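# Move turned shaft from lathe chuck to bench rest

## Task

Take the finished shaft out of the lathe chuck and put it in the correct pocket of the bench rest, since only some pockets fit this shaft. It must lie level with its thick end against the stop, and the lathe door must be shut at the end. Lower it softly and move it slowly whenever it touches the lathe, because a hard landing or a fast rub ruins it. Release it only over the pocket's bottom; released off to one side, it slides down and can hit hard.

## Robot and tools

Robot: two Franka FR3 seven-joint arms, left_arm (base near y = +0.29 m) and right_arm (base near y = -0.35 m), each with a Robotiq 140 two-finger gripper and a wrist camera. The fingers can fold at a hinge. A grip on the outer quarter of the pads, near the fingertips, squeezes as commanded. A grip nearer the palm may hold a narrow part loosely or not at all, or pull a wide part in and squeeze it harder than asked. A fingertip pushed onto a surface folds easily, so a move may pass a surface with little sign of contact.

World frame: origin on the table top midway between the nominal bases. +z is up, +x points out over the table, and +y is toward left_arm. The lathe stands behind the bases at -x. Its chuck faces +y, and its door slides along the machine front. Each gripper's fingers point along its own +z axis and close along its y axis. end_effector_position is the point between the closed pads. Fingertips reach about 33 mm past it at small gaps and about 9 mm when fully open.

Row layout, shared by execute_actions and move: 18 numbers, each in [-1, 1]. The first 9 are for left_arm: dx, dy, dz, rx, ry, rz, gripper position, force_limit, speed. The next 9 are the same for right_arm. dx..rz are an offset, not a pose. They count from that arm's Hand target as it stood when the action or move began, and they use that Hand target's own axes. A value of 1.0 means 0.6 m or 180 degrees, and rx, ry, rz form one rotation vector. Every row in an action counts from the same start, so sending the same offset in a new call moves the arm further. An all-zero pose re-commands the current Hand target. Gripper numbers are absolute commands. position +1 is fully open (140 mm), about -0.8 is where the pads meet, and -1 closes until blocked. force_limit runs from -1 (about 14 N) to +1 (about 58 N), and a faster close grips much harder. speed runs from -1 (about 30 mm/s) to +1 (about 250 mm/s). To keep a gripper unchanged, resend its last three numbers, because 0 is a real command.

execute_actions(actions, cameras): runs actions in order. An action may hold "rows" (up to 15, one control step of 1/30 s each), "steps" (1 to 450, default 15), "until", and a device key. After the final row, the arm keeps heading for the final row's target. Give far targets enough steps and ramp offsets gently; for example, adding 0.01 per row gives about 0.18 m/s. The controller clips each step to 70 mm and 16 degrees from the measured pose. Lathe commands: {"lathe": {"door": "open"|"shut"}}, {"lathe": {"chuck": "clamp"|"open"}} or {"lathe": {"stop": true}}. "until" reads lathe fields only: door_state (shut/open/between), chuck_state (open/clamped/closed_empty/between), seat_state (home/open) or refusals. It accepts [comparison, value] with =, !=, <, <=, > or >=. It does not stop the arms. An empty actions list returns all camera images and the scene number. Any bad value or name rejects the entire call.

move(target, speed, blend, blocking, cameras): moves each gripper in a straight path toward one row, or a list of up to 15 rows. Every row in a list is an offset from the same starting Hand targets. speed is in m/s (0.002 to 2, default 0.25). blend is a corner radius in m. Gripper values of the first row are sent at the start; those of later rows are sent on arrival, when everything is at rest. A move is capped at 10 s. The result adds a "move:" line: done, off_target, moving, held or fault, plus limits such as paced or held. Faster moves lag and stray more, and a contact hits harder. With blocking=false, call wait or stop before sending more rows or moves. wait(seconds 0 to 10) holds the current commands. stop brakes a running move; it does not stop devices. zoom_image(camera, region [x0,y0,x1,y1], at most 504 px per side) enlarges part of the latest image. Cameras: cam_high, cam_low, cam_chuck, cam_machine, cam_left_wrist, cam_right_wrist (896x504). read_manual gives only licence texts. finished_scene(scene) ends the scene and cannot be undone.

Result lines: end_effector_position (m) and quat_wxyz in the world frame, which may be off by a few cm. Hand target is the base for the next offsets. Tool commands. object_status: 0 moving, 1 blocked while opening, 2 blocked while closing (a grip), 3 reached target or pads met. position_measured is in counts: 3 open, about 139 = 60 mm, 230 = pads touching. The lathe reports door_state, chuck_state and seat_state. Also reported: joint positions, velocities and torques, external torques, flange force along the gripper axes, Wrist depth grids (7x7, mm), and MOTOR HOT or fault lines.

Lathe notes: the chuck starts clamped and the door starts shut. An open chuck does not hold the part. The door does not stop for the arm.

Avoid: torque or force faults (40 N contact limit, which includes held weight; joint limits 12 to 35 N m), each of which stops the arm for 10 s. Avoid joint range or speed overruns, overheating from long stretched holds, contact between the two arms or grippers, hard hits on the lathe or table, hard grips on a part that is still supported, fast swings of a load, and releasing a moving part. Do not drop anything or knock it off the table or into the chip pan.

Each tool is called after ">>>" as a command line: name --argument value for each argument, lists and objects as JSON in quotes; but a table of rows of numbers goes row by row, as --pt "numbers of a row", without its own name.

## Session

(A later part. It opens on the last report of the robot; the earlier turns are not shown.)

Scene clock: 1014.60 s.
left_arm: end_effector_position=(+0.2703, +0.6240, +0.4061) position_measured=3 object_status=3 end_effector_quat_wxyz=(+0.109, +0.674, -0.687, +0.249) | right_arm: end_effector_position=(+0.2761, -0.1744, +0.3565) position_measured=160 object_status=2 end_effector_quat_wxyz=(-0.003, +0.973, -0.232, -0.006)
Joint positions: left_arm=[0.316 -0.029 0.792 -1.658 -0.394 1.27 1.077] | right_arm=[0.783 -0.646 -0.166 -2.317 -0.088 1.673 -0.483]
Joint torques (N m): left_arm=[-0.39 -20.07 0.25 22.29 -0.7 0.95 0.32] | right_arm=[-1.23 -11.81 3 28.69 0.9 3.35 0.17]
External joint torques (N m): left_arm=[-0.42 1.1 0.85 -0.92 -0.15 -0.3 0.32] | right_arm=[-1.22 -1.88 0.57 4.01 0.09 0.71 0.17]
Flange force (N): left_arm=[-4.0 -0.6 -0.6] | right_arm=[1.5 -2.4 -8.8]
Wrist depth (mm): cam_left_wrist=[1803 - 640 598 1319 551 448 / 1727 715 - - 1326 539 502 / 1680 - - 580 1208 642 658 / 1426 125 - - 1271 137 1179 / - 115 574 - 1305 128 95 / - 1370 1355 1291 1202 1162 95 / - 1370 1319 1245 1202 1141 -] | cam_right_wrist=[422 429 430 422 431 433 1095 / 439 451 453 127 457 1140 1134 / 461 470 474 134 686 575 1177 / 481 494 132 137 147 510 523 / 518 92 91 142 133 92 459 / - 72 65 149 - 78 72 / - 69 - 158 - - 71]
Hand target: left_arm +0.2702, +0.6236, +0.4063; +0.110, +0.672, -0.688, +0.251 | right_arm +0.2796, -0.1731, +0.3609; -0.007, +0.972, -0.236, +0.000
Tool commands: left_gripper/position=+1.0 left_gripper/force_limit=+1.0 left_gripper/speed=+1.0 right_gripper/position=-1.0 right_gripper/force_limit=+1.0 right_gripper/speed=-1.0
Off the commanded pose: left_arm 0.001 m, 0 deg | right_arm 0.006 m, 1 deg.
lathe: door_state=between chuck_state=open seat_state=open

>>> move --target '[0,0,0,0,0,0,1,1,1,0.0312,-0.3762,0.1565,-0.0958,0.1311,-0.6081,-1,1,-1]' --speed 0.2 --cameras '["cam_right_wrist","cam_machine","cam_low","cam_high","cam_left_wrist"]'

Scene clock: 1038.47 s.
left_arm: end_effector_position=(+0.2703, +0.6240, +0.4061) position_measured=3 object_status=3 end_effector_quat_wxyz=(+0.109, +0.674, -0.687, +0.249) | right_arm: end_effector_position=(+0.3975, +0.0162, +0.2643) position_measured=160 object_status=2 end_effector_quat_wxyz=(+0.161, +0.729, +0.651, +0.138)
Joint positions: left_arm=[0.316 -0.029 0.792 -1.658 -0.394 1.27 1.077] | right_arm=[1.334 -0.18 -0.412 -2.237 -0.559 2.231 -1.834]
Joint velocities: left_arm=[within noise] | right_arm=[0.001 0.001 -0.001 0.002 0 0 -0.006]
Joint torques (N m): left_arm=[-0.41 -20.04 0.27 22.31 -0.69 0.95 0.32] | right_arm=[-0.28 -27.04 2.18 28.49 -0.12 3.52 -0.21]
External joint torques (N m): left_arm=[-0.51 1.19 0.8 -0.93 -0.16 -0.3 0.33] | right_arm=[-0.19 -3.08 0.17 3.99 -0.66 0.87 -0.25]
Flange force (N): left_arm=[-4.1 -0.8 -0.7] | right_arm=[1.0 4.5 -5.7]
Wrist depth (mm): cam_left_wrist=[1486 705 639 595 1496 544 449 / 2027 - - 604 1326 536 504 / - 630 590 619 873 741 674 / 1646 125 606 580 1271 136 1220 / - 115 574 568 1245 128 95 / - 1378 1363 1312 1226 1179 95 / - 1386 1355 1251 1196 1151 -] | cam_right_wrist=[275 294 328 323 410 508 1621 / 288 313 337 127 443 515 1758 / 301 326 364 134 471 551 1891 / 318 340 364 137 146 593 2097 / - 92 91 142 133 92 2269 / - 72 65 149 - 78 74 / - 69 - 159 - - 71]
Hand target: left_arm +0.2702, +0.6236, +0.4063; +0.110, +0.672, -0.688, +0.251 | right_arm +0.3998, +0.0204, +0.2701; +0.160, +0.725, +0.654, +0.145
Off the commanded pose: left_arm 0.001 m, 0 deg | right_arm 0.008 m, 1 deg.
lathe: door_state=shut chuck_state=open seat_state=open
move: off_target (right_arm)
camera_calibration:
cam_left_wrist: T_world_to_cam=[[-0.977126, -0.0337265, -0.209971, 0.382907], [0.00321504, 0.984889, -0.173159, -0.540171], [0.212638, -0.169873, -0.962252, 0.578667], [0, 0, 0, 1]] pos_world=[0.252838, 0.643222, 0.543687]
cam_right_wrist: T_world_to_cam=[[0.902329, -0.0974808, 0.41988, -0.458385], [-0.246368, -0.915936, 0.316803, 0.0385609], [0.353701, -0.389306, -0.850492, 0.231707], [0, 0, 0, 1]] pos_world=[0.341159, 0.0808406, 0.377315]
Images, in order (width x height): cam_high 896x504, cam_low 896x504, cam_machine 896x504, cam_left_wrist 896x504, cam_right_wrist 896x504.

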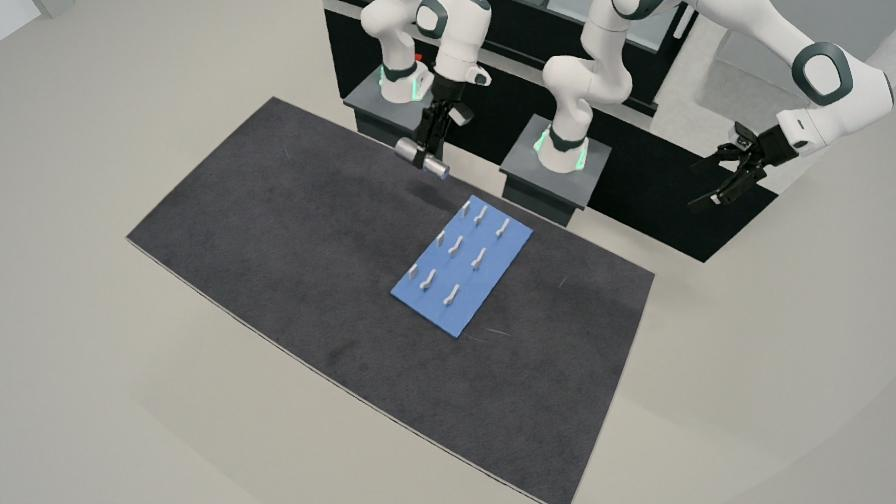

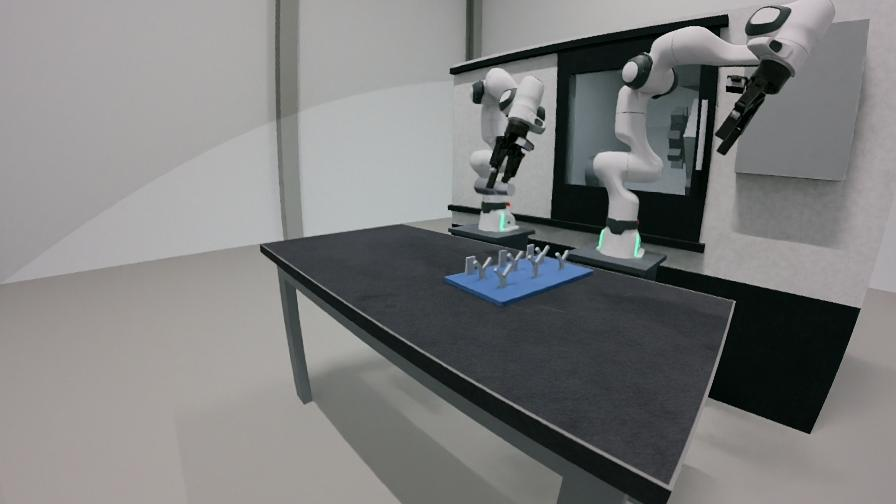

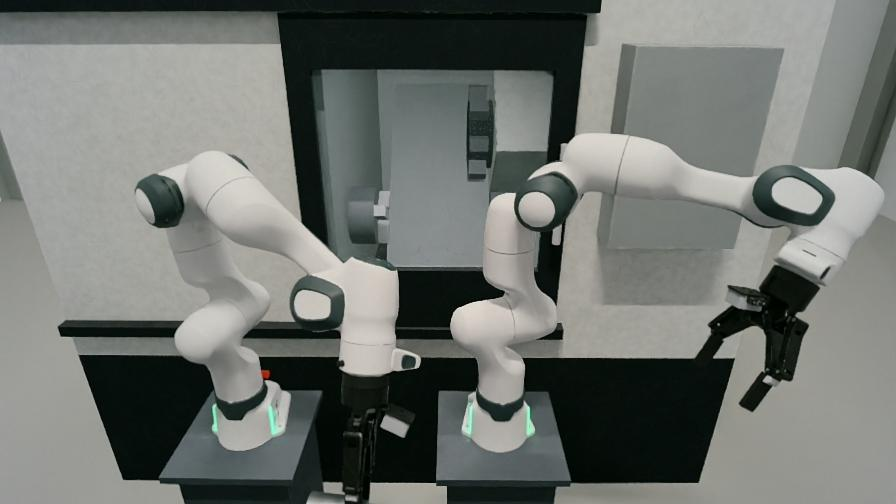

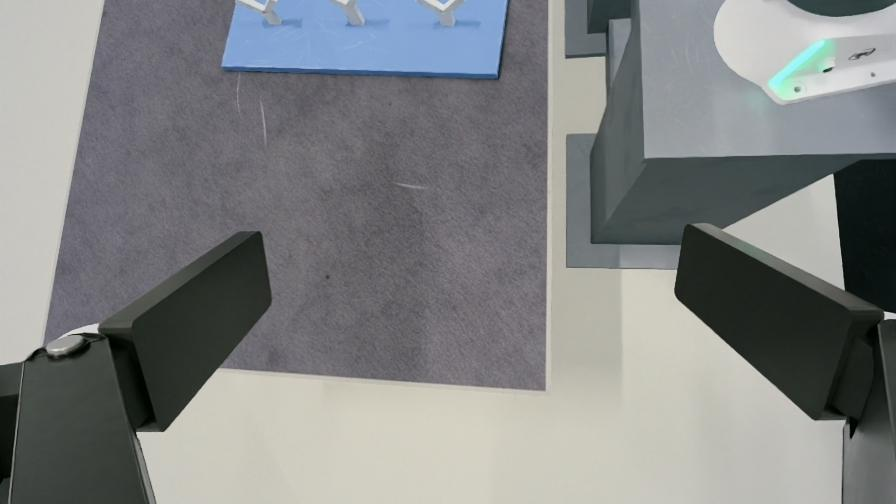

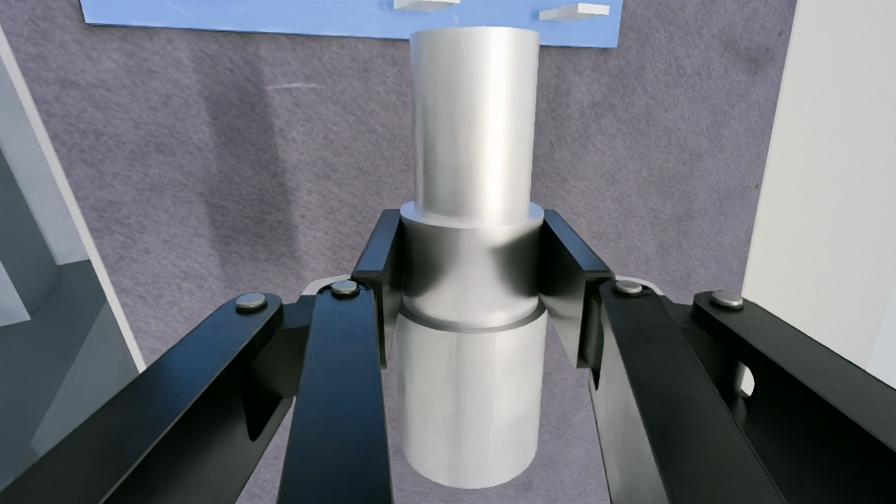

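>>> move --target '[0,0,0,0,0,0,1,1,1,0.3277,0.0393,0.1563,0,0,0,-1,1,-1]' --speed 0.12 --cameras '["cam_right_wrist","cam_low","cam_high","cam_left_wrist"]'

>>> zoom_image --camera "cam_low" --region '[430, 150, 630, 310]'

>>> zoom_image --camera "cam_high" --region '[370, 120, 570, 350]'

Scene clock: 1065.87 s.
left_arm: end_effector_position=(+0.2703, +0.6240, +0.4061) position_measured=3 object_status=3 end_effector_quat_wxyz=(+0.109, +0.674, -0.687, +0.249) | right_arm: end_effector_position=(+0.4779, +0.2064, +0.1864) position_measured=160 object_status=2 end_effector_quat_wxyz=(+0.163, +0.727, +0.653, +0.138)
Joint positions: left_arm=[0.316 -0.029 0.792 -1.658 -0.394 1.27 1.077] | right_arm=[1.265 0.529 -0.333 -1.545 -0.272 2.239 -1.933]
Joint velocities: left_arm=[within noise] | right_arm=[0 0 0.003 0.002 0.001 -0.004 -0.005]
Joint torques (N m): left_arm=[-0.4 -20.04 0.31 22.29 -0.68 0.95 0.34] | right_arm=[-1.16 -53.1 -5.35 28.8 0.05 3.25 -0.22]
External joint torques (N m): left_arm=[-0.37 1.03 0.96 -0.87 -0.14 -0.3 0.35] | right_arm=[-1.19 -5.32 -0.38 4.32 -0.53 0.5 -0.26]
Flange force (N): left_arm=[-4.1 -0.4 -0.9] | right_arm=[3.2 6.9 -6.8]
Wrist depth (mm): cam_left_wrist=[1764 695 634 600 748 546 450 / - 683 - - 1451 537 506 / 1739 665 - - 1319 693 632 / - 137 603 578 1214 137 1141 / - 115 - 544 1348 128 95 / - 1402 1340 1239 1239 1162 95 / - 1370 1363 1245 1202 1162 -] | cam_right_wrist=[209 226 248 135 314 372 1522 / 211 234 257 127 327 401 1621 / 226 244 273 134 350 429 1770 / 233 253 276 137 146 466 1935 / 245 94 91 142 133 92 2133 / - 72 65 149 - 78 72 / - 69 - 159 - - 71]
Hand target: left_arm +0.2702, +0.6236, +0.4063; +0.110, +0.672, -0.688, +0.251 | right_arm +0.4808, +0.2097, +0.1952; +0.160, +0.725, +0.654, +0.145
Off the commanded pose: left_arm 0.001 m, 0 deg | right_arm 0.010 m, 1 deg.
lathe: door_state=shut chuck_state=open seat_state=open
move: off_target (right_arm)
camera_calibration:
cam_left_wrist: T_world_to_cam=[[-0.977126, -0.0337265, -0.209971, 0.382907], [0.00321504, 0.984889, -0.173159, -0.540171], [0.212638, -0.169873, -0.962252, 0.578667], [0, 0, 0, 1]] pos_world=[0.252838, 0.643222, 0.543687]
cam_right_wrist: T_world_to_cam=[[0.902186, -0.0912347, 0.421589, -0.481233], [-0.241586, -0.916575, 0.318633, 0.254837], [0.357347, -0.389316, -0.848962, 0.20899], [0, 0, 0, 1]] pos_world=[0.421045, 0.271035, 0.299108]
Images, in order (width x height): cam_high 896x504, cam_low 896x504, cam_left_wrist 896x504, cam_right_wrist 896x504.

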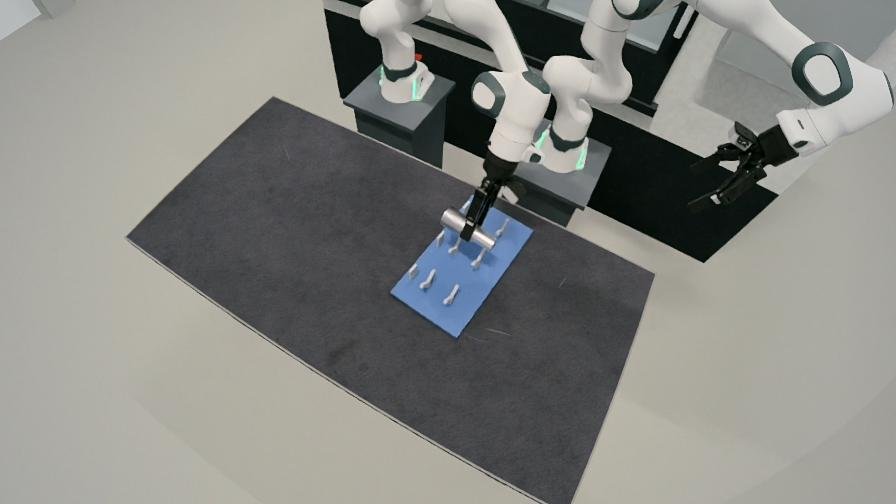

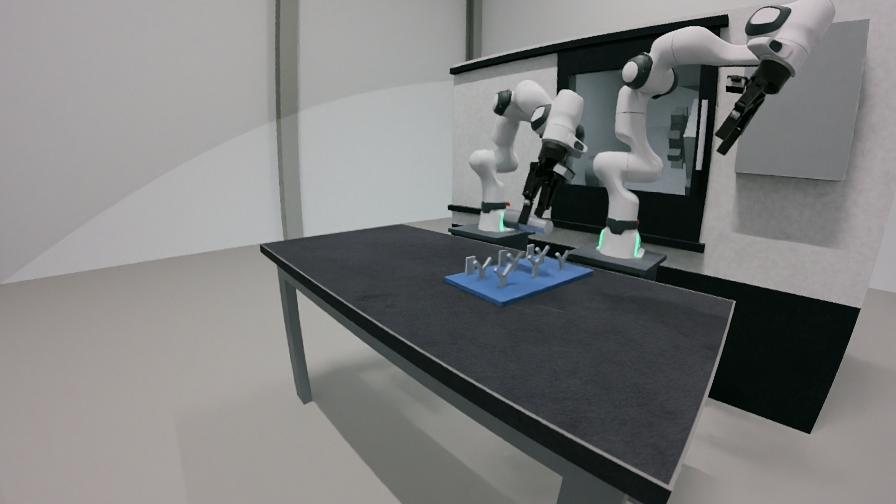

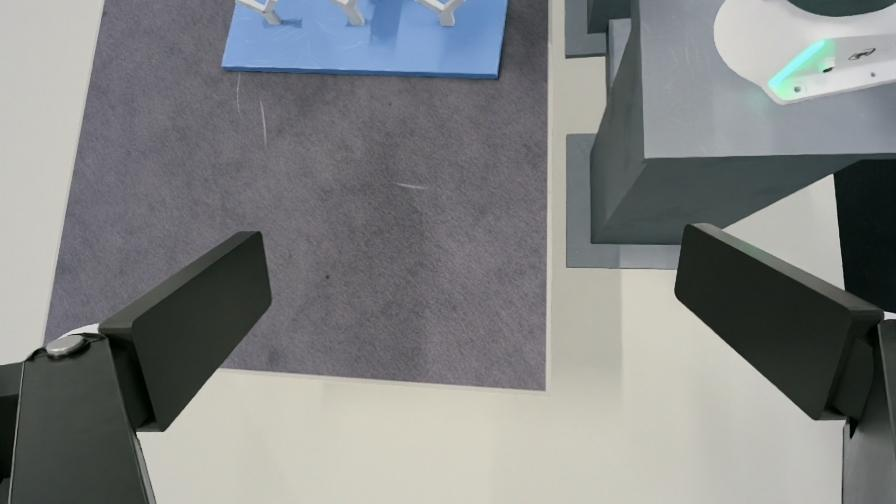

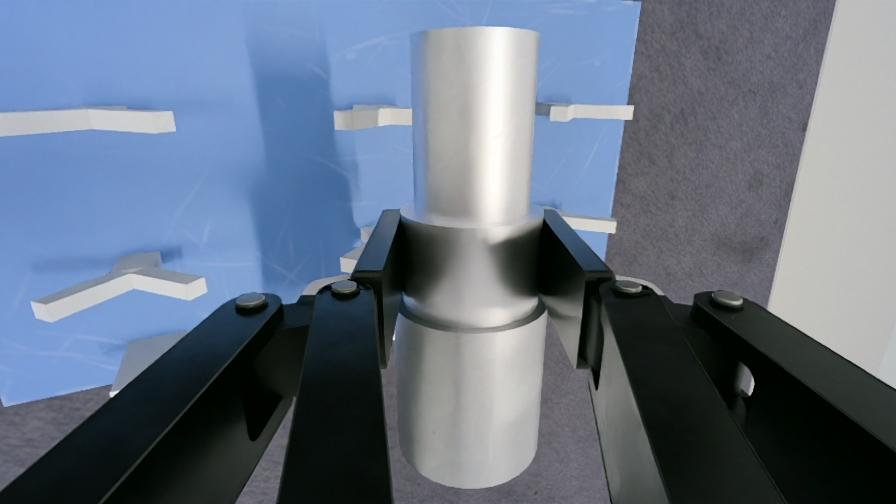

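Scaled by 2.520.

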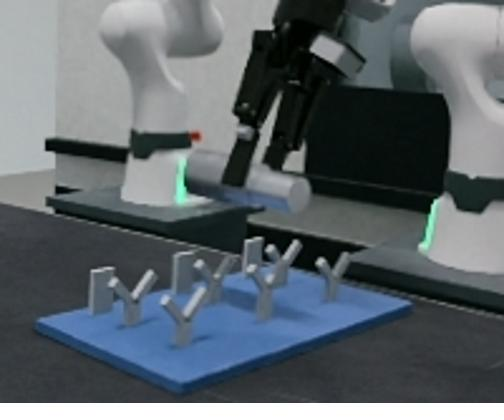

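Scaled by 2.191.

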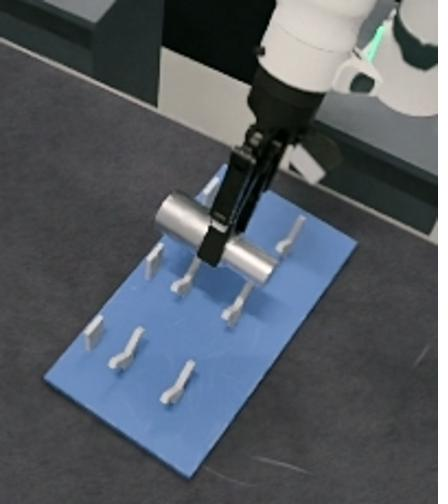

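>>> zoom_image --camera "cam_right_wrist" --region '[0, 60, 430, 410]'

>>> zoom_image --camera "cam_right_wrist" --region '[320, 60, 660, 300]'

Scaled by 1.172.

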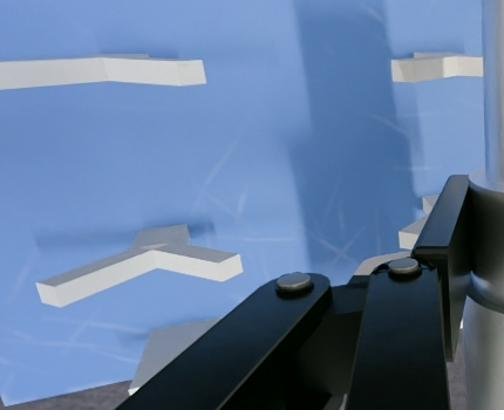

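Scaled by 1.482.

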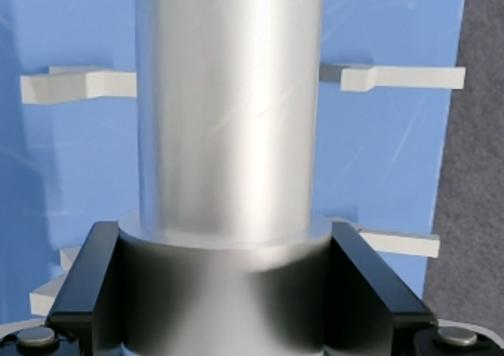

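>>> move --pt "0 0 0 0 0 0 1 1 1 0.0288 0.0027 0.0012 0 0 0 -1 1 -1" --pt "0 0 0 0 0 0 1 1 1 0.0288 -0.041 0.0948 0 0 0 -1 1 -1" --speed '[0.05,0.05]' --blend '[0.005,0]' --cameras '["cam_right_wrist","cam_low","cam_high"]'

>>> zoom_image --camera "cam_low" --region '[440, 190, 620, 310]'

>>> zoom_image --camera "cam_high" --region '[400, 170, 540, 310]'

Scene clock: 1149.60 s.
left_arm: end_effector_position=(+0.2703, +0.6240, +0.4061) position_measured=3 object_status=3 end_effector_quat_wxyz=(+0.109, +0.674, -0.687, +0.249) | right_arm: end_effector_position=(+0.4808, +0.2222, +0.1240) position_measured=160 object_status=2 end_effector_quat_wxyz=(+0.163, +0.724, +0.657, +0.135)
Joint positions: left_arm=[0.316 -0.029 0.792 -1.658 -0.394 1.27 1.077] | right_arm=[1.253 0.65 -0.319 -1.512 -0.26 2.313 -1.911]
Joint velocities: left_arm=[within noise] | right_arm=[0 -0.001 0.001 0 0.001 0.005 0.004]
Joint torques (N m): left_arm=[-0.39 -20.04 0.26 22.3 -0.68 0.95 0.35] | right_arm=[-0.66 -56.1 -6.7 27.65 0.06 3.62 0.2]
External joint torques (N m): left_arm=[-0.38 1.12 0.9 -0.9 -0.13 -0.29 0.36] | right_arm=[-0.43 -5.61 -0.87 3.78 -0.59 0.91 0.15]
Flange force (N): left_arm=[-4.2 -0.6 -0.8] | right_arm=[-0.6 3.2 -6.9]
Wrist depth (mm): cam_left_wrist=[1715 - 635 598 1333 550 446 / 1872 - 601 - 1402 539 506 / 1858 - - - 929 629 601 / 1830 125 588 595 - 136 1151 / - 115 581 - 1264 128 95 / - 1394 1386 1251 1208 1151 95 / - 1402 1319 1277 1151 1146 -] | cam_right_wrist=[163 175 194 200 242 277 349 / 170 182 201 127 258 310 375 / 147 190 210 134 272 335 406 / 183 199 215 137 147 364 447 / 190 94 91 142 133 92 1981 / - 72 65 149 - 78 72 / - 69 - 159 - - 71]
Hand target: left_arm +0.2702, +0.6236, +0.4063; +0.110, +0.672, -0.688, +0.251 | right_arm +0.4843, +0.2267, +0.1333; +0.160, +0.725, +0.654, +0.145
Off the commanded pose: left_arm 0.001 m, 0 deg | right_arm 0.011 m, 1 deg.
lathe: door_state=shut chuck_state=open seat_state=open
move: off_target (right_arm)
camera_calibration:
cam_right_wrist: T_world_to_cam=[[0.904548, -0.0803083, 0.41874, -0.459231], [-0.232302, -0.916361, 0.326066, 0.284325], [0.357531, -0.392216, -0.847548, 0.161514], [0, 0, 0, 1]] pos_world=[0.4237, 0.287013, 0.236481]
Images, in order (width x height): cam_high 896x504, cam_low 896x504, cam_right_wrist 896x504.

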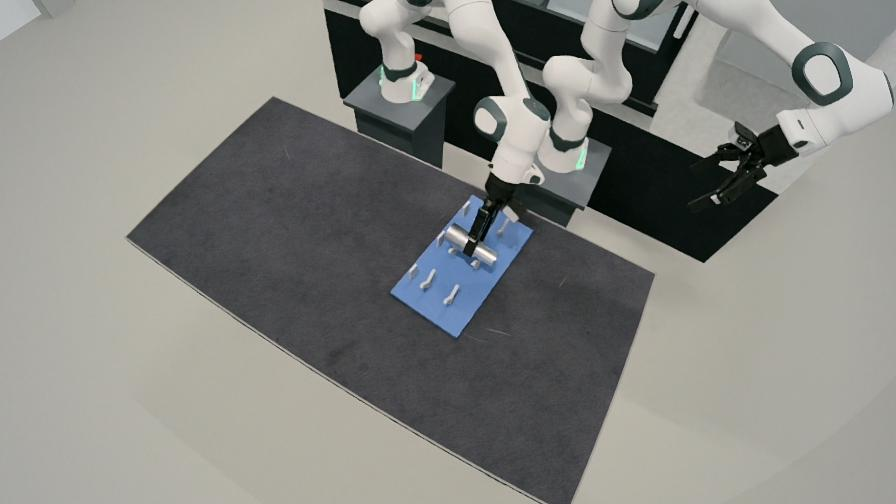

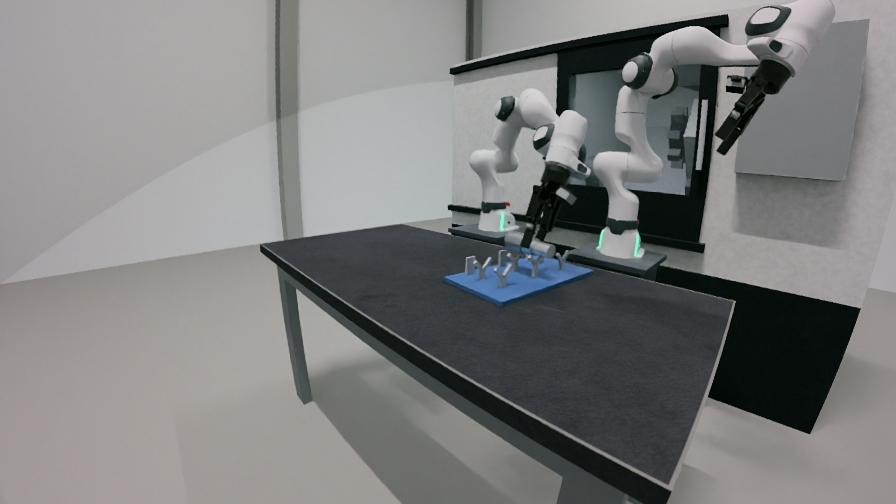

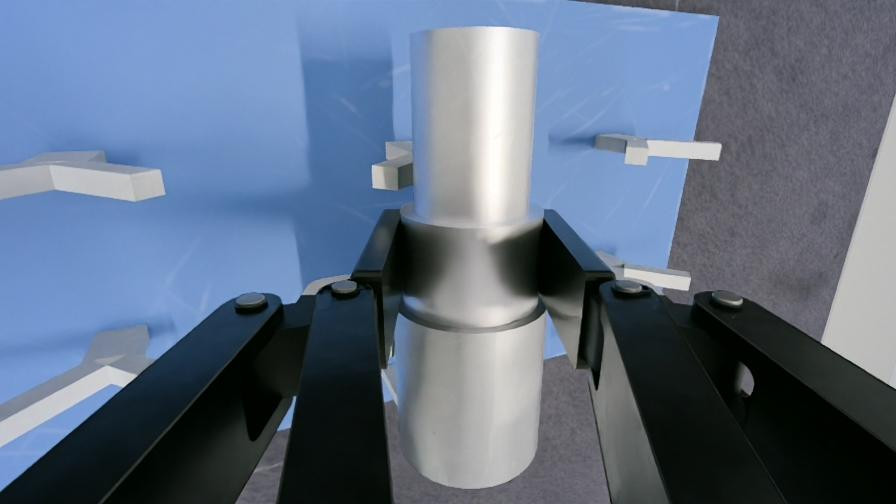

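Scaled by 2.800.

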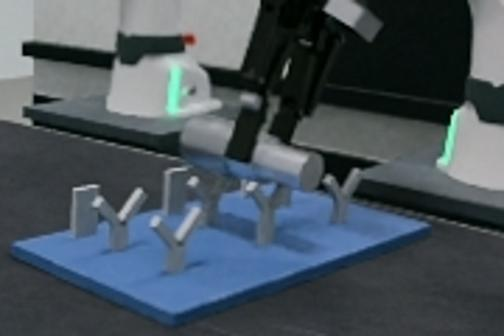

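Scaled by 3.600.

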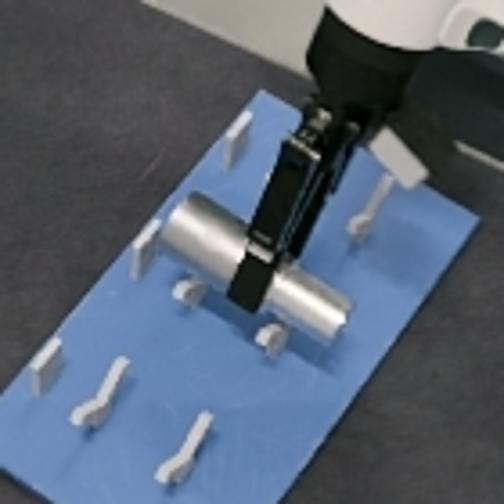

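>>> zoom_image --camera "cam_right_wrist" --region '[330, 100, 740, 330]'

Scaled by 1.229.

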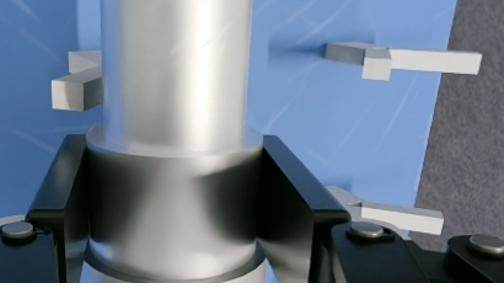

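>>> move --target '[0,0,0,0,0,0,1,1,1,0.0003,-0.004,0.0165,0,0.006,0,-1,1,-1]' --speed 0.02 --cameras '["cam_right_wrist","cam_low","cam_high"]'

>>> zoom_image --camera "cam_low" --region '[440, 190, 620, 310]'

Scene clock: 1177.53 s.
left_arm: end_effector_position=(+0.2703, +0.6240, +0.4061) position_measured=3 object_status=3 end_effector_quat_wxyz=(+0.109, +0.674, -0.687, +0.249) | right_arm: end_effector_position=(+0.4830, +0.2225, +0.1152) position_measured=160 object_status=2 end_effector_quat_wxyz=(+0.158, +0.722, +0.658, +0.143)
Joint positions: left_arm=[0.316 -0.029 0.792 -1.658 -0.394 1.27 1.077] | right_arm=[1.248 0.651 -0.319 -1.539 -0.26 2.362 -1.91]
Joint velocities: left_arm=[within noise] | right_arm=[0 -0.001 0 0 0 0.004 0.001]
Joint torques (N m): left_arm=[-0.42 -20.04 0.26 22.24 -0.69 0.94 0.33] | right_arm=[-0.93 -55.5 -6.11 27.14 0.26 3.75 0.17]
External joint torques (N m): left_arm=[-0.29 0.83 1.02 -0.83 -0.14 -0.3 0.34] | right_arm=[-0.92 -5.17 -0.42 3.36 -0.44 0.98 0.13]
Flange force (N): left_arm=[-3.6 0.0 -0.7] | right_arm=[-0.8 3.5 -5.8]
Wrist depth (mm): cam_left_wrist=[1764 705 629 600 1460 550 448 / 1872 668 - - 1386 550 489 / 1777 672 634 587 1370 683 587 / - 124 - - 1226 136 1202 / - 115 - 546 1284 128 95 / - 1418 1319 1258 1208 1174 95 / - 1394 1340 1258 1208 1130 -] | cam_right_wrist=[157 169 186 136 234 274 333 / 162 176 194 128 248 288 361 / 155 183 202 135 262 310 395 / 175 190 206 137 147 352 428 / 182 94 91 142 133 92 458 / - 72 65 149 - 78 74 / - 69 - 159 - - 71]
Hand target: left_arm +0.2702, +0.6236, +0.4063; +0.110, +0.672, -0.688, +0.251 | right_arm +0.4864, +0.2267, +0.1233; +0.154, +0.724, +0.655, +0.152
Off the commanded pose: left_arm 0.001 m, 0 deg | right_arm 0.010 m, 1 deg.
lathe: door_state=shut chuck_state=open seat_state=open
move: off_target (right_arm)
camera_calibration:
cam_right_wrist: T_world_to_cam=[[0.903486, -0.0807279, 0.420947, -0.457169], [-0.226457, -0.923743, 0.308895, 0.288895], [0.36391, -0.374409, -0.85287, 0.146962], [0, 0, 0, 1]] pos_world=[0.424987, 0.284982, 0.228545]
Images, in order (width x height): cam_high 896x504, cam_low 896x504, cam_right_wrist 896x504.

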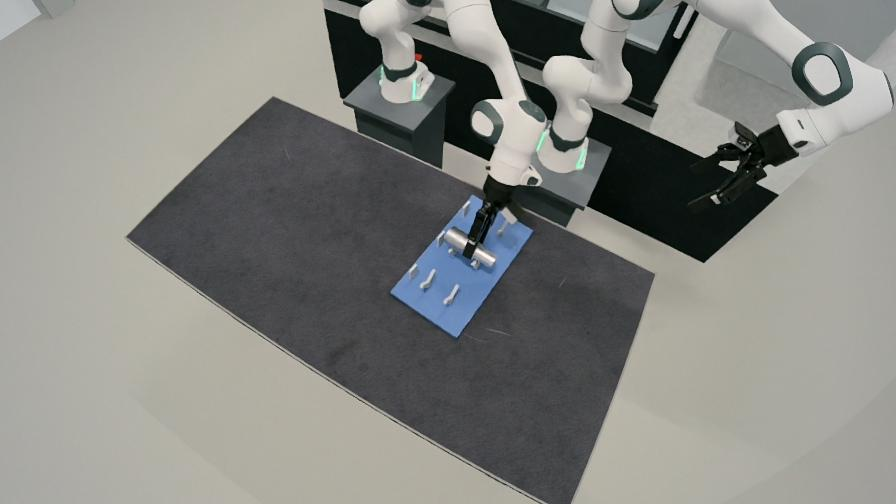

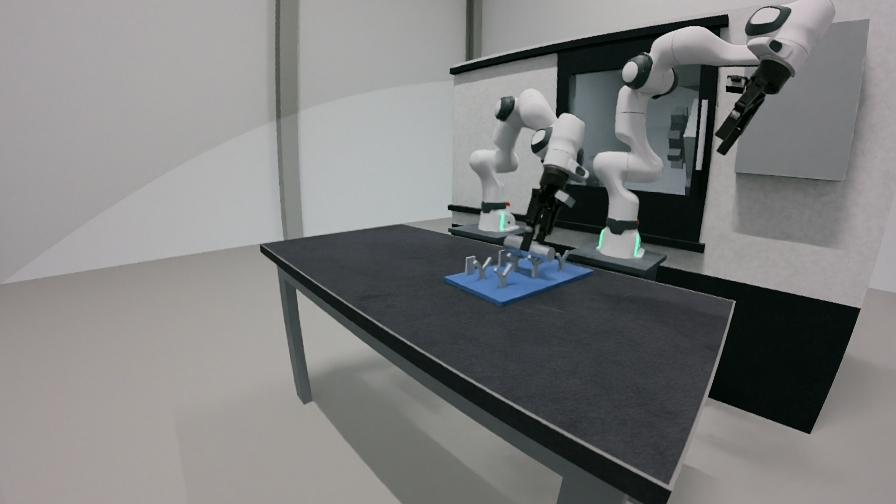

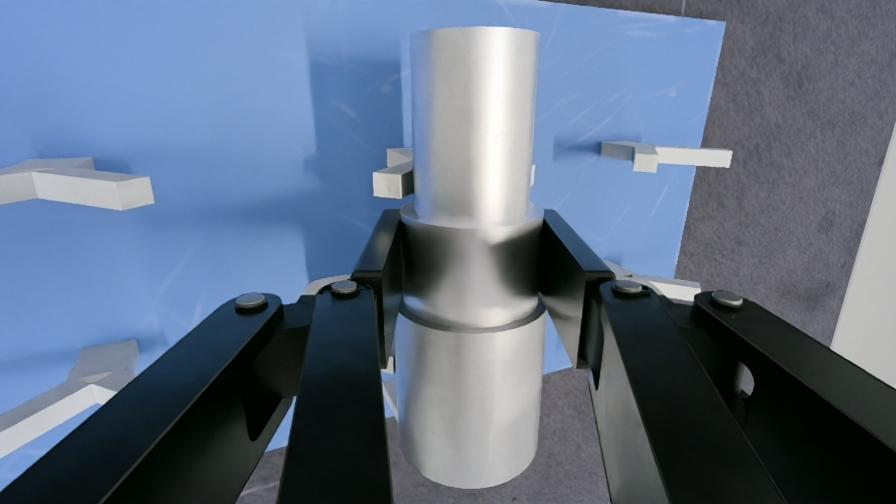

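Scaled by 2.800.

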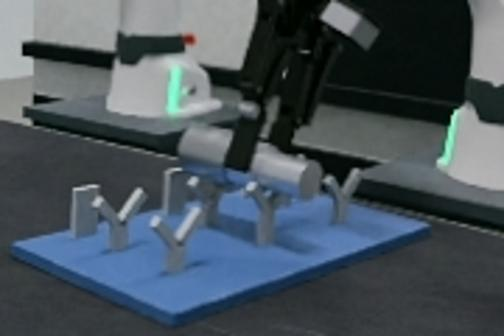

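>>> move --target '[0,0,0,0,0,0,1,1,1,0,-0.0035,0.0075,0,0,0,-1,1,-1]' --speed 0.015 --cameras '["cam_right_wrist"]'

Scene clock: 1190.10 s.
left_arm: end_effector_position=(+0.2703, +0.6240, +0.4061) position_measured=3 object_status=3 end_effector_quat_wxyz=(+0.109, +0.674, -0.687, +0.249) | right_arm: end_effector_position=(+0.4837, +0.2232, +0.1121) position_measured=160 object_status=2 end_effector_quat_wxyz=(+0.157, +0.722, +0.658, +0.144)
Joint positions: left_arm=[0.316 -0.029 0.792 -1.658 -0.394 1.27 1.077] | right_arm=[1.247 0.656 -0.319 -1.541 -0.26 2.371 -1.907]
Joint velocities: left_arm=[within noise] | right_arm=[0 0.001 0 -0.001 0 0.003 0.001]
Joint torques (N m): left_arm=[-0.32 -20.08 0.26 22.28 -0.68 0.96 0.31] | right_arm=[-0.4 -54.25 -5.97 26.62 0.34 3.68 0.14]
External joint torques (N m): left_arm=[-0.52 1.15 0.69 -0.91 -0.15 -0.29 0.31] | right_arm=[-0.36 -3.8 -0.21 2.9 -0.37 0.91 0.09]
Flange force (N): left_arm=[-3.8 -0.8 -0.5] | right_arm=[1.0 3.0 -3.9]
Wrist depth (mm): cam_left_wrist=[- 687 634 597 - 551 448 / 1901 668 - - 1386 547 507 / 1727 630 - 595 - 674 1062 / 1614 137 604 566 1191 136 1141 / - 115 583 - - 128 95 / - 1418 1333 1298 1220 1191 95 / - 1394 1333 1258 1196 1135 -] | cam_right_wrist=[155 166 184 135 231 271 328 / 160 173 191 128 244 285 357 / 133 180 198 135 256 305 388 / 173 187 203 137 147 348 424 / 179 92 91 142 133 92 2063 / - 72 65 149 - 78 74 / - 69 - 159 - - 71]
Hand target: left_arm +0.2702, +0.6236, +0.4063; +0.110, +0.672, -0.688, +0.251 | right_arm +0.4864, +0.2268, +0.1183; +0.154, +0.724, +0.655, +0.152
Off the commanded pose: left_arm 0.001 m, 0 deg | right_arm 0.008 m, 1 deg.
lathe: door_state=shut chuck_state=open seat_state=open
move: off_target (right_arm)
camera_calibration:
cam_right_wrist: T_world_to_cam=[[0.902922, -0.0816092, 0.421986, -0.456084], [-0.226658, -0.924602, 0.306167, 0.291164], [0.365183, -0.372091, -0.85334, 0.143248], [0, 0, 0, 1]] pos_world=[0.425491, 0.285292, 0.225555]
Images, in order (width x height): cam_right_wrist 896x504.

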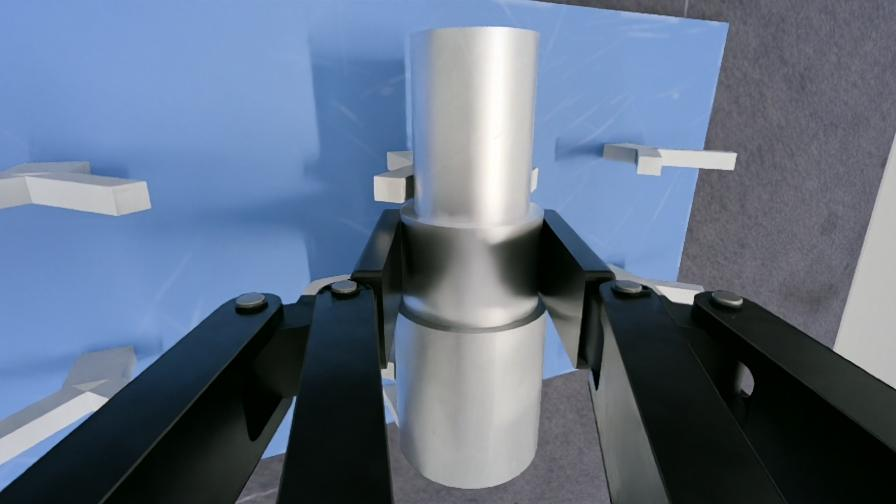

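>>> move --target '[0,0,0,0,0,0,1,1,1,0,-0.0035,0.0075,0,0,0,-1,1,-1]' --speed 0.015 --cameras '["cam_right_wrist","cam_low","cam_high"]'

>>> zoom_image --camera "cam_low" --region '[480, 210, 590, 290]'

>>> zoom_image --camera "cam_high" --region '[420, 210, 520, 290]'

Scene clock: 1195.73 s.
left_arm: end_effector_position=(+0.2703, +0.6240, +0.4061) position_measured=3 object_status=3 end_effector_quat_wxyz=(+0.109, +0.674, -0.687, +0.249) | right_arm: end_effector_position=(+0.4855, +0.2240, +0.1101) position_measured=160 object_status=2 end_effector_quat_wxyz=(+0.156, +0.723, +0.657, +0.147)
Joint positions: left_arm=[0.316 -0.029 0.792 -1.658 -0.394 1.27 1.077] | right_arm=[1.246 0.661 -0.32 -1.541 -0.26 2.381 -1.904]
Joint velocities: left_arm=[within noise] | right_arm=[0.001 0.002 0.001 0.001 0 0.004 0.003]
Joint torques (N m): left_arm=[-0.41 -20.05 0.25 22.27 -0.69 0.94 0.3] | right_arm=[-0.15 -53.1 -5.39 25.59 0.53 3.43 0.2]
External joint torques (N m): left_arm=[-0.41 1.2 0.88 -1.02 -0.13 -0.31 0.31] | right_arm=[0 -2.52 0.49 1.88 -0.2 0.66 0.15]
Flange force (N): left_arm=[-4.1 -0.5 -0.5] | right_arm=[0.8 1.5 -2.6]
Wrist depth (mm): cam_left_wrist=[1844 - 630 600 1426 547 449 / 687 - - - 1370 538 505 / 1624 - - - - 546 1057 / 1947 125 594 - 561 136 1179 / - 115 587 - 1130 128 95 / - 1355 1443 1277 1258 1085 95 / - 1378 1402 1264 1185 1115 -] | cam_right_wrist=[154 164 182 134 232 271 326 / 158 171 189 128 242 283 353 / 161 179 197 135 254 310 386 / 171 185 201 137 147 343 419 / 178 94 91 142 133 92 463 / - 72 65 149 - 78 74 / - 69 - 160 - - 71]
Hand target: left_arm +0.2702, +0.6236, +0.4063; +0.110, +0.672, -0.688, +0.251 | right_arm +0.4864, +0.2269, +0.1134; +0.154, +0.724, +0.655, +0.152
Off the commanded pose: left_arm 0.001 m, 0 deg | right_arm 0.004 m, 1 deg.
lathe: door_state=shut chuck_state=open seat_state=open
move: off_target (right_arm)
camera_calibration:
cam_right_wrist: T_world_to_cam=[[0.901467, -0.0849742, 0.424425, -0.455597], [-0.228893, -0.92581, 0.300805, 0.294876], [0.367376, -0.368314, -0.854037, 0.139348], [0, 0, 0, 1]] pos_world=[0.427008, 0.285609, 0.223675]
Images, in order (width x height): cam_high 896x504, cam_low 896x504, cam_right_wrist 896x504.

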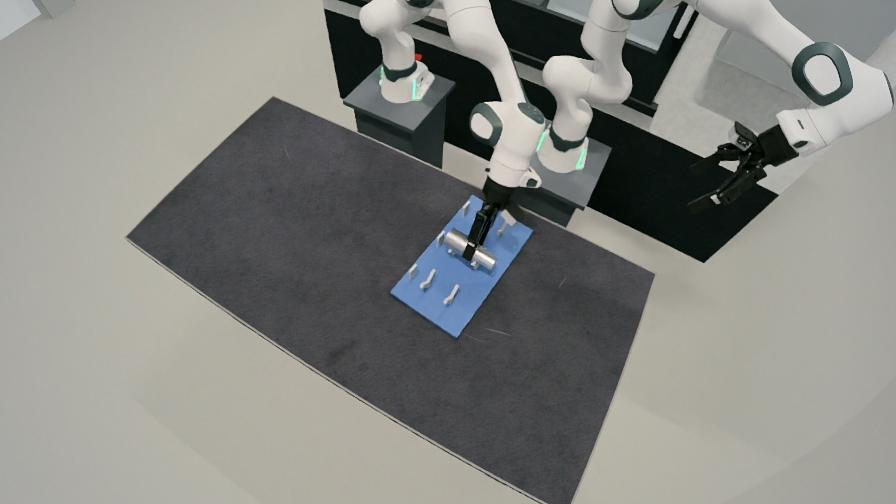

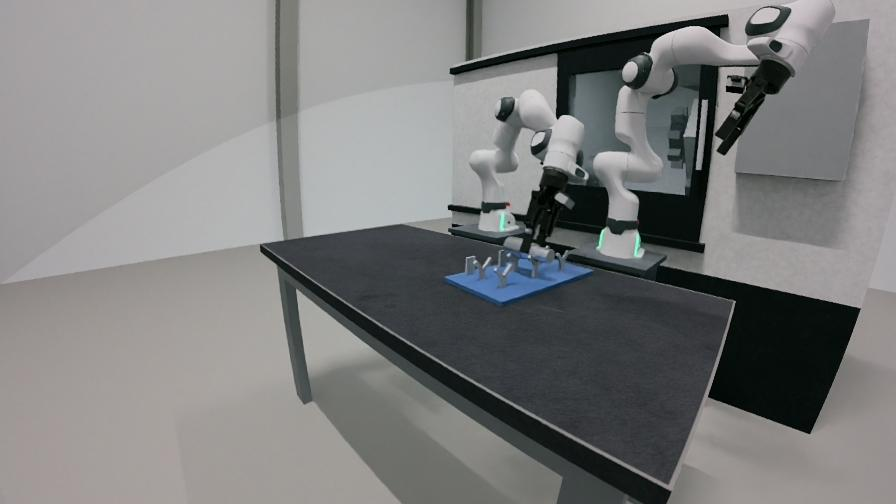

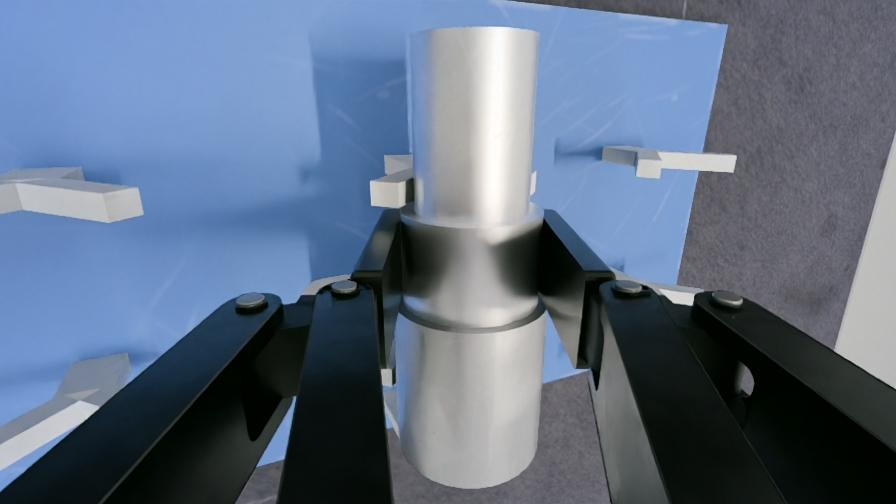

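Scaled by 4.582.

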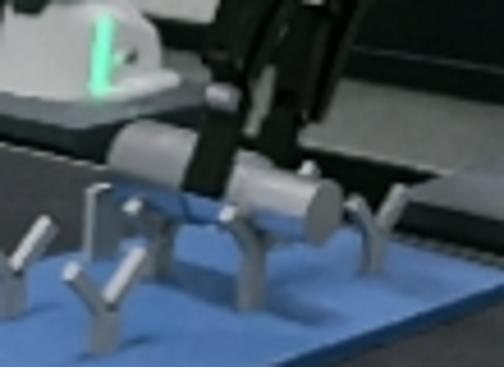

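Scaled by 5.040.

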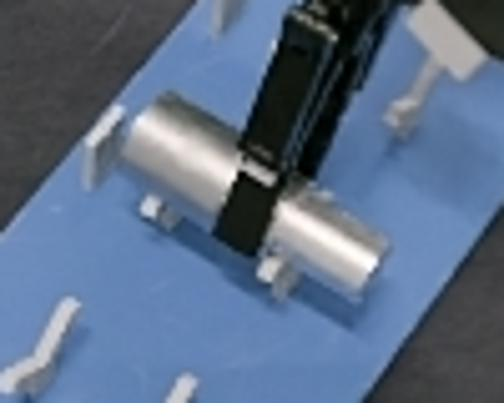

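>>> move --target '[0,0,0,0,0,0,1,1,1,0,0.001,0.0097,0,0,0,-1,1,-1]' --speed 0.015 --cameras '["cam_right_wrist"]'

Scene clock: 1203.67 s.
left_arm: end_effector_position=(+0.2703, +0.6240, +0.4061) position_measured=3 object_status=3 end_effector_quat_wxyz=(+0.109, +0.674, -0.687, +0.249) | right_arm: end_effector_position=(+0.4858, +0.2242, +0.1099) position_measured=160 object_status=2 end_effector_quat_wxyz=(+0.156, +0.724, +0.656, +0.147)
Joint positions: left_arm=[0.316 -0.029 0.792 -1.658 -0.394 1.27 1.077] | right_arm=[1.244 0.663 -0.318 -1.537 -0.26 2.379 -1.903]
Joint velocities: left_arm=[within noise] | right_arm=[-0.003 -0.001 0.002 0.003 0.001 -0.003 -0.001]
Joint torques (N m): left_arm=[-0.42 -20.06 0.3 22.27 -0.7 0.95 0.34] | right_arm=[-3.68 -47.57 -5.65 25.83 0.48 4.96 0.04]
External joint torques (N m): left_arm=[-0.44 1.1 0.91 -0.92 -0.15 -0.29 0.35] | right_arm=[-3.53 3.03 0.21 2.16 -0.24 2.19 0]
Flange force (N): left_arm=[-4.1 -0.5 -0.7] | right_arm=[14.5 10.7 13.0]
Wrist depth (mm): cam_left_wrist=[1830 665 632 594 1543 546 450 / 1901 - 645 573 1157 536 508 / 1715 - 629 - - 676 666 / 1514 126 - - - 137 1258 / - 115 - - 1251 128 95 / - 1394 1402 1284 1151 1168 95 / - 1326 1340 1264 1196 1141 -] | cam_right_wrist=[154 164 182 136 231 271 328 / 158 171 189 128 242 282 356 / 160 179 198 135 254 318 384 / 171 185 201 137 147 334 420 / 177 94 91 142 133 92 461 / - 72 65 149 - 78 73 / - 69 - 159 - - 71]
Hand target: left_arm +0.2702, +0.6236, +0.4063; +0.110, +0.672, -0.688, +0.251 | right_arm +0.4894, +0.2267, +0.1083; +0.154, +0.724, +0.655, +0.152
Off the commanded pose: left_arm 0.001 m, 0 deg | right_arm 0.005 m, 1 deg.
lathe: door_state=shut chuck_state=open seat_state=open
move: off_target (right_arm)
camera_calibration:
cam_right_wrist: T_world_to_cam=[[0.901657, -0.0866481, 0.423682, -0.455378], [-0.230249, -0.925499, 0.300728, 0.295837], [0.36606, -0.368707, -0.854433, 0.139867], [0, 0, 0, 1]] pos_world=[0.427511, 0.285909, 0.223476]
Images, in order (width x height): cam_right_wrist 896x504.

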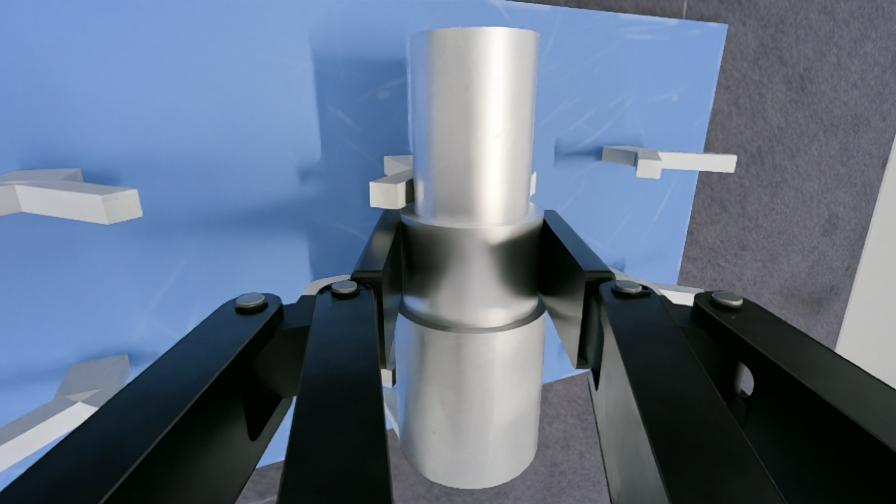

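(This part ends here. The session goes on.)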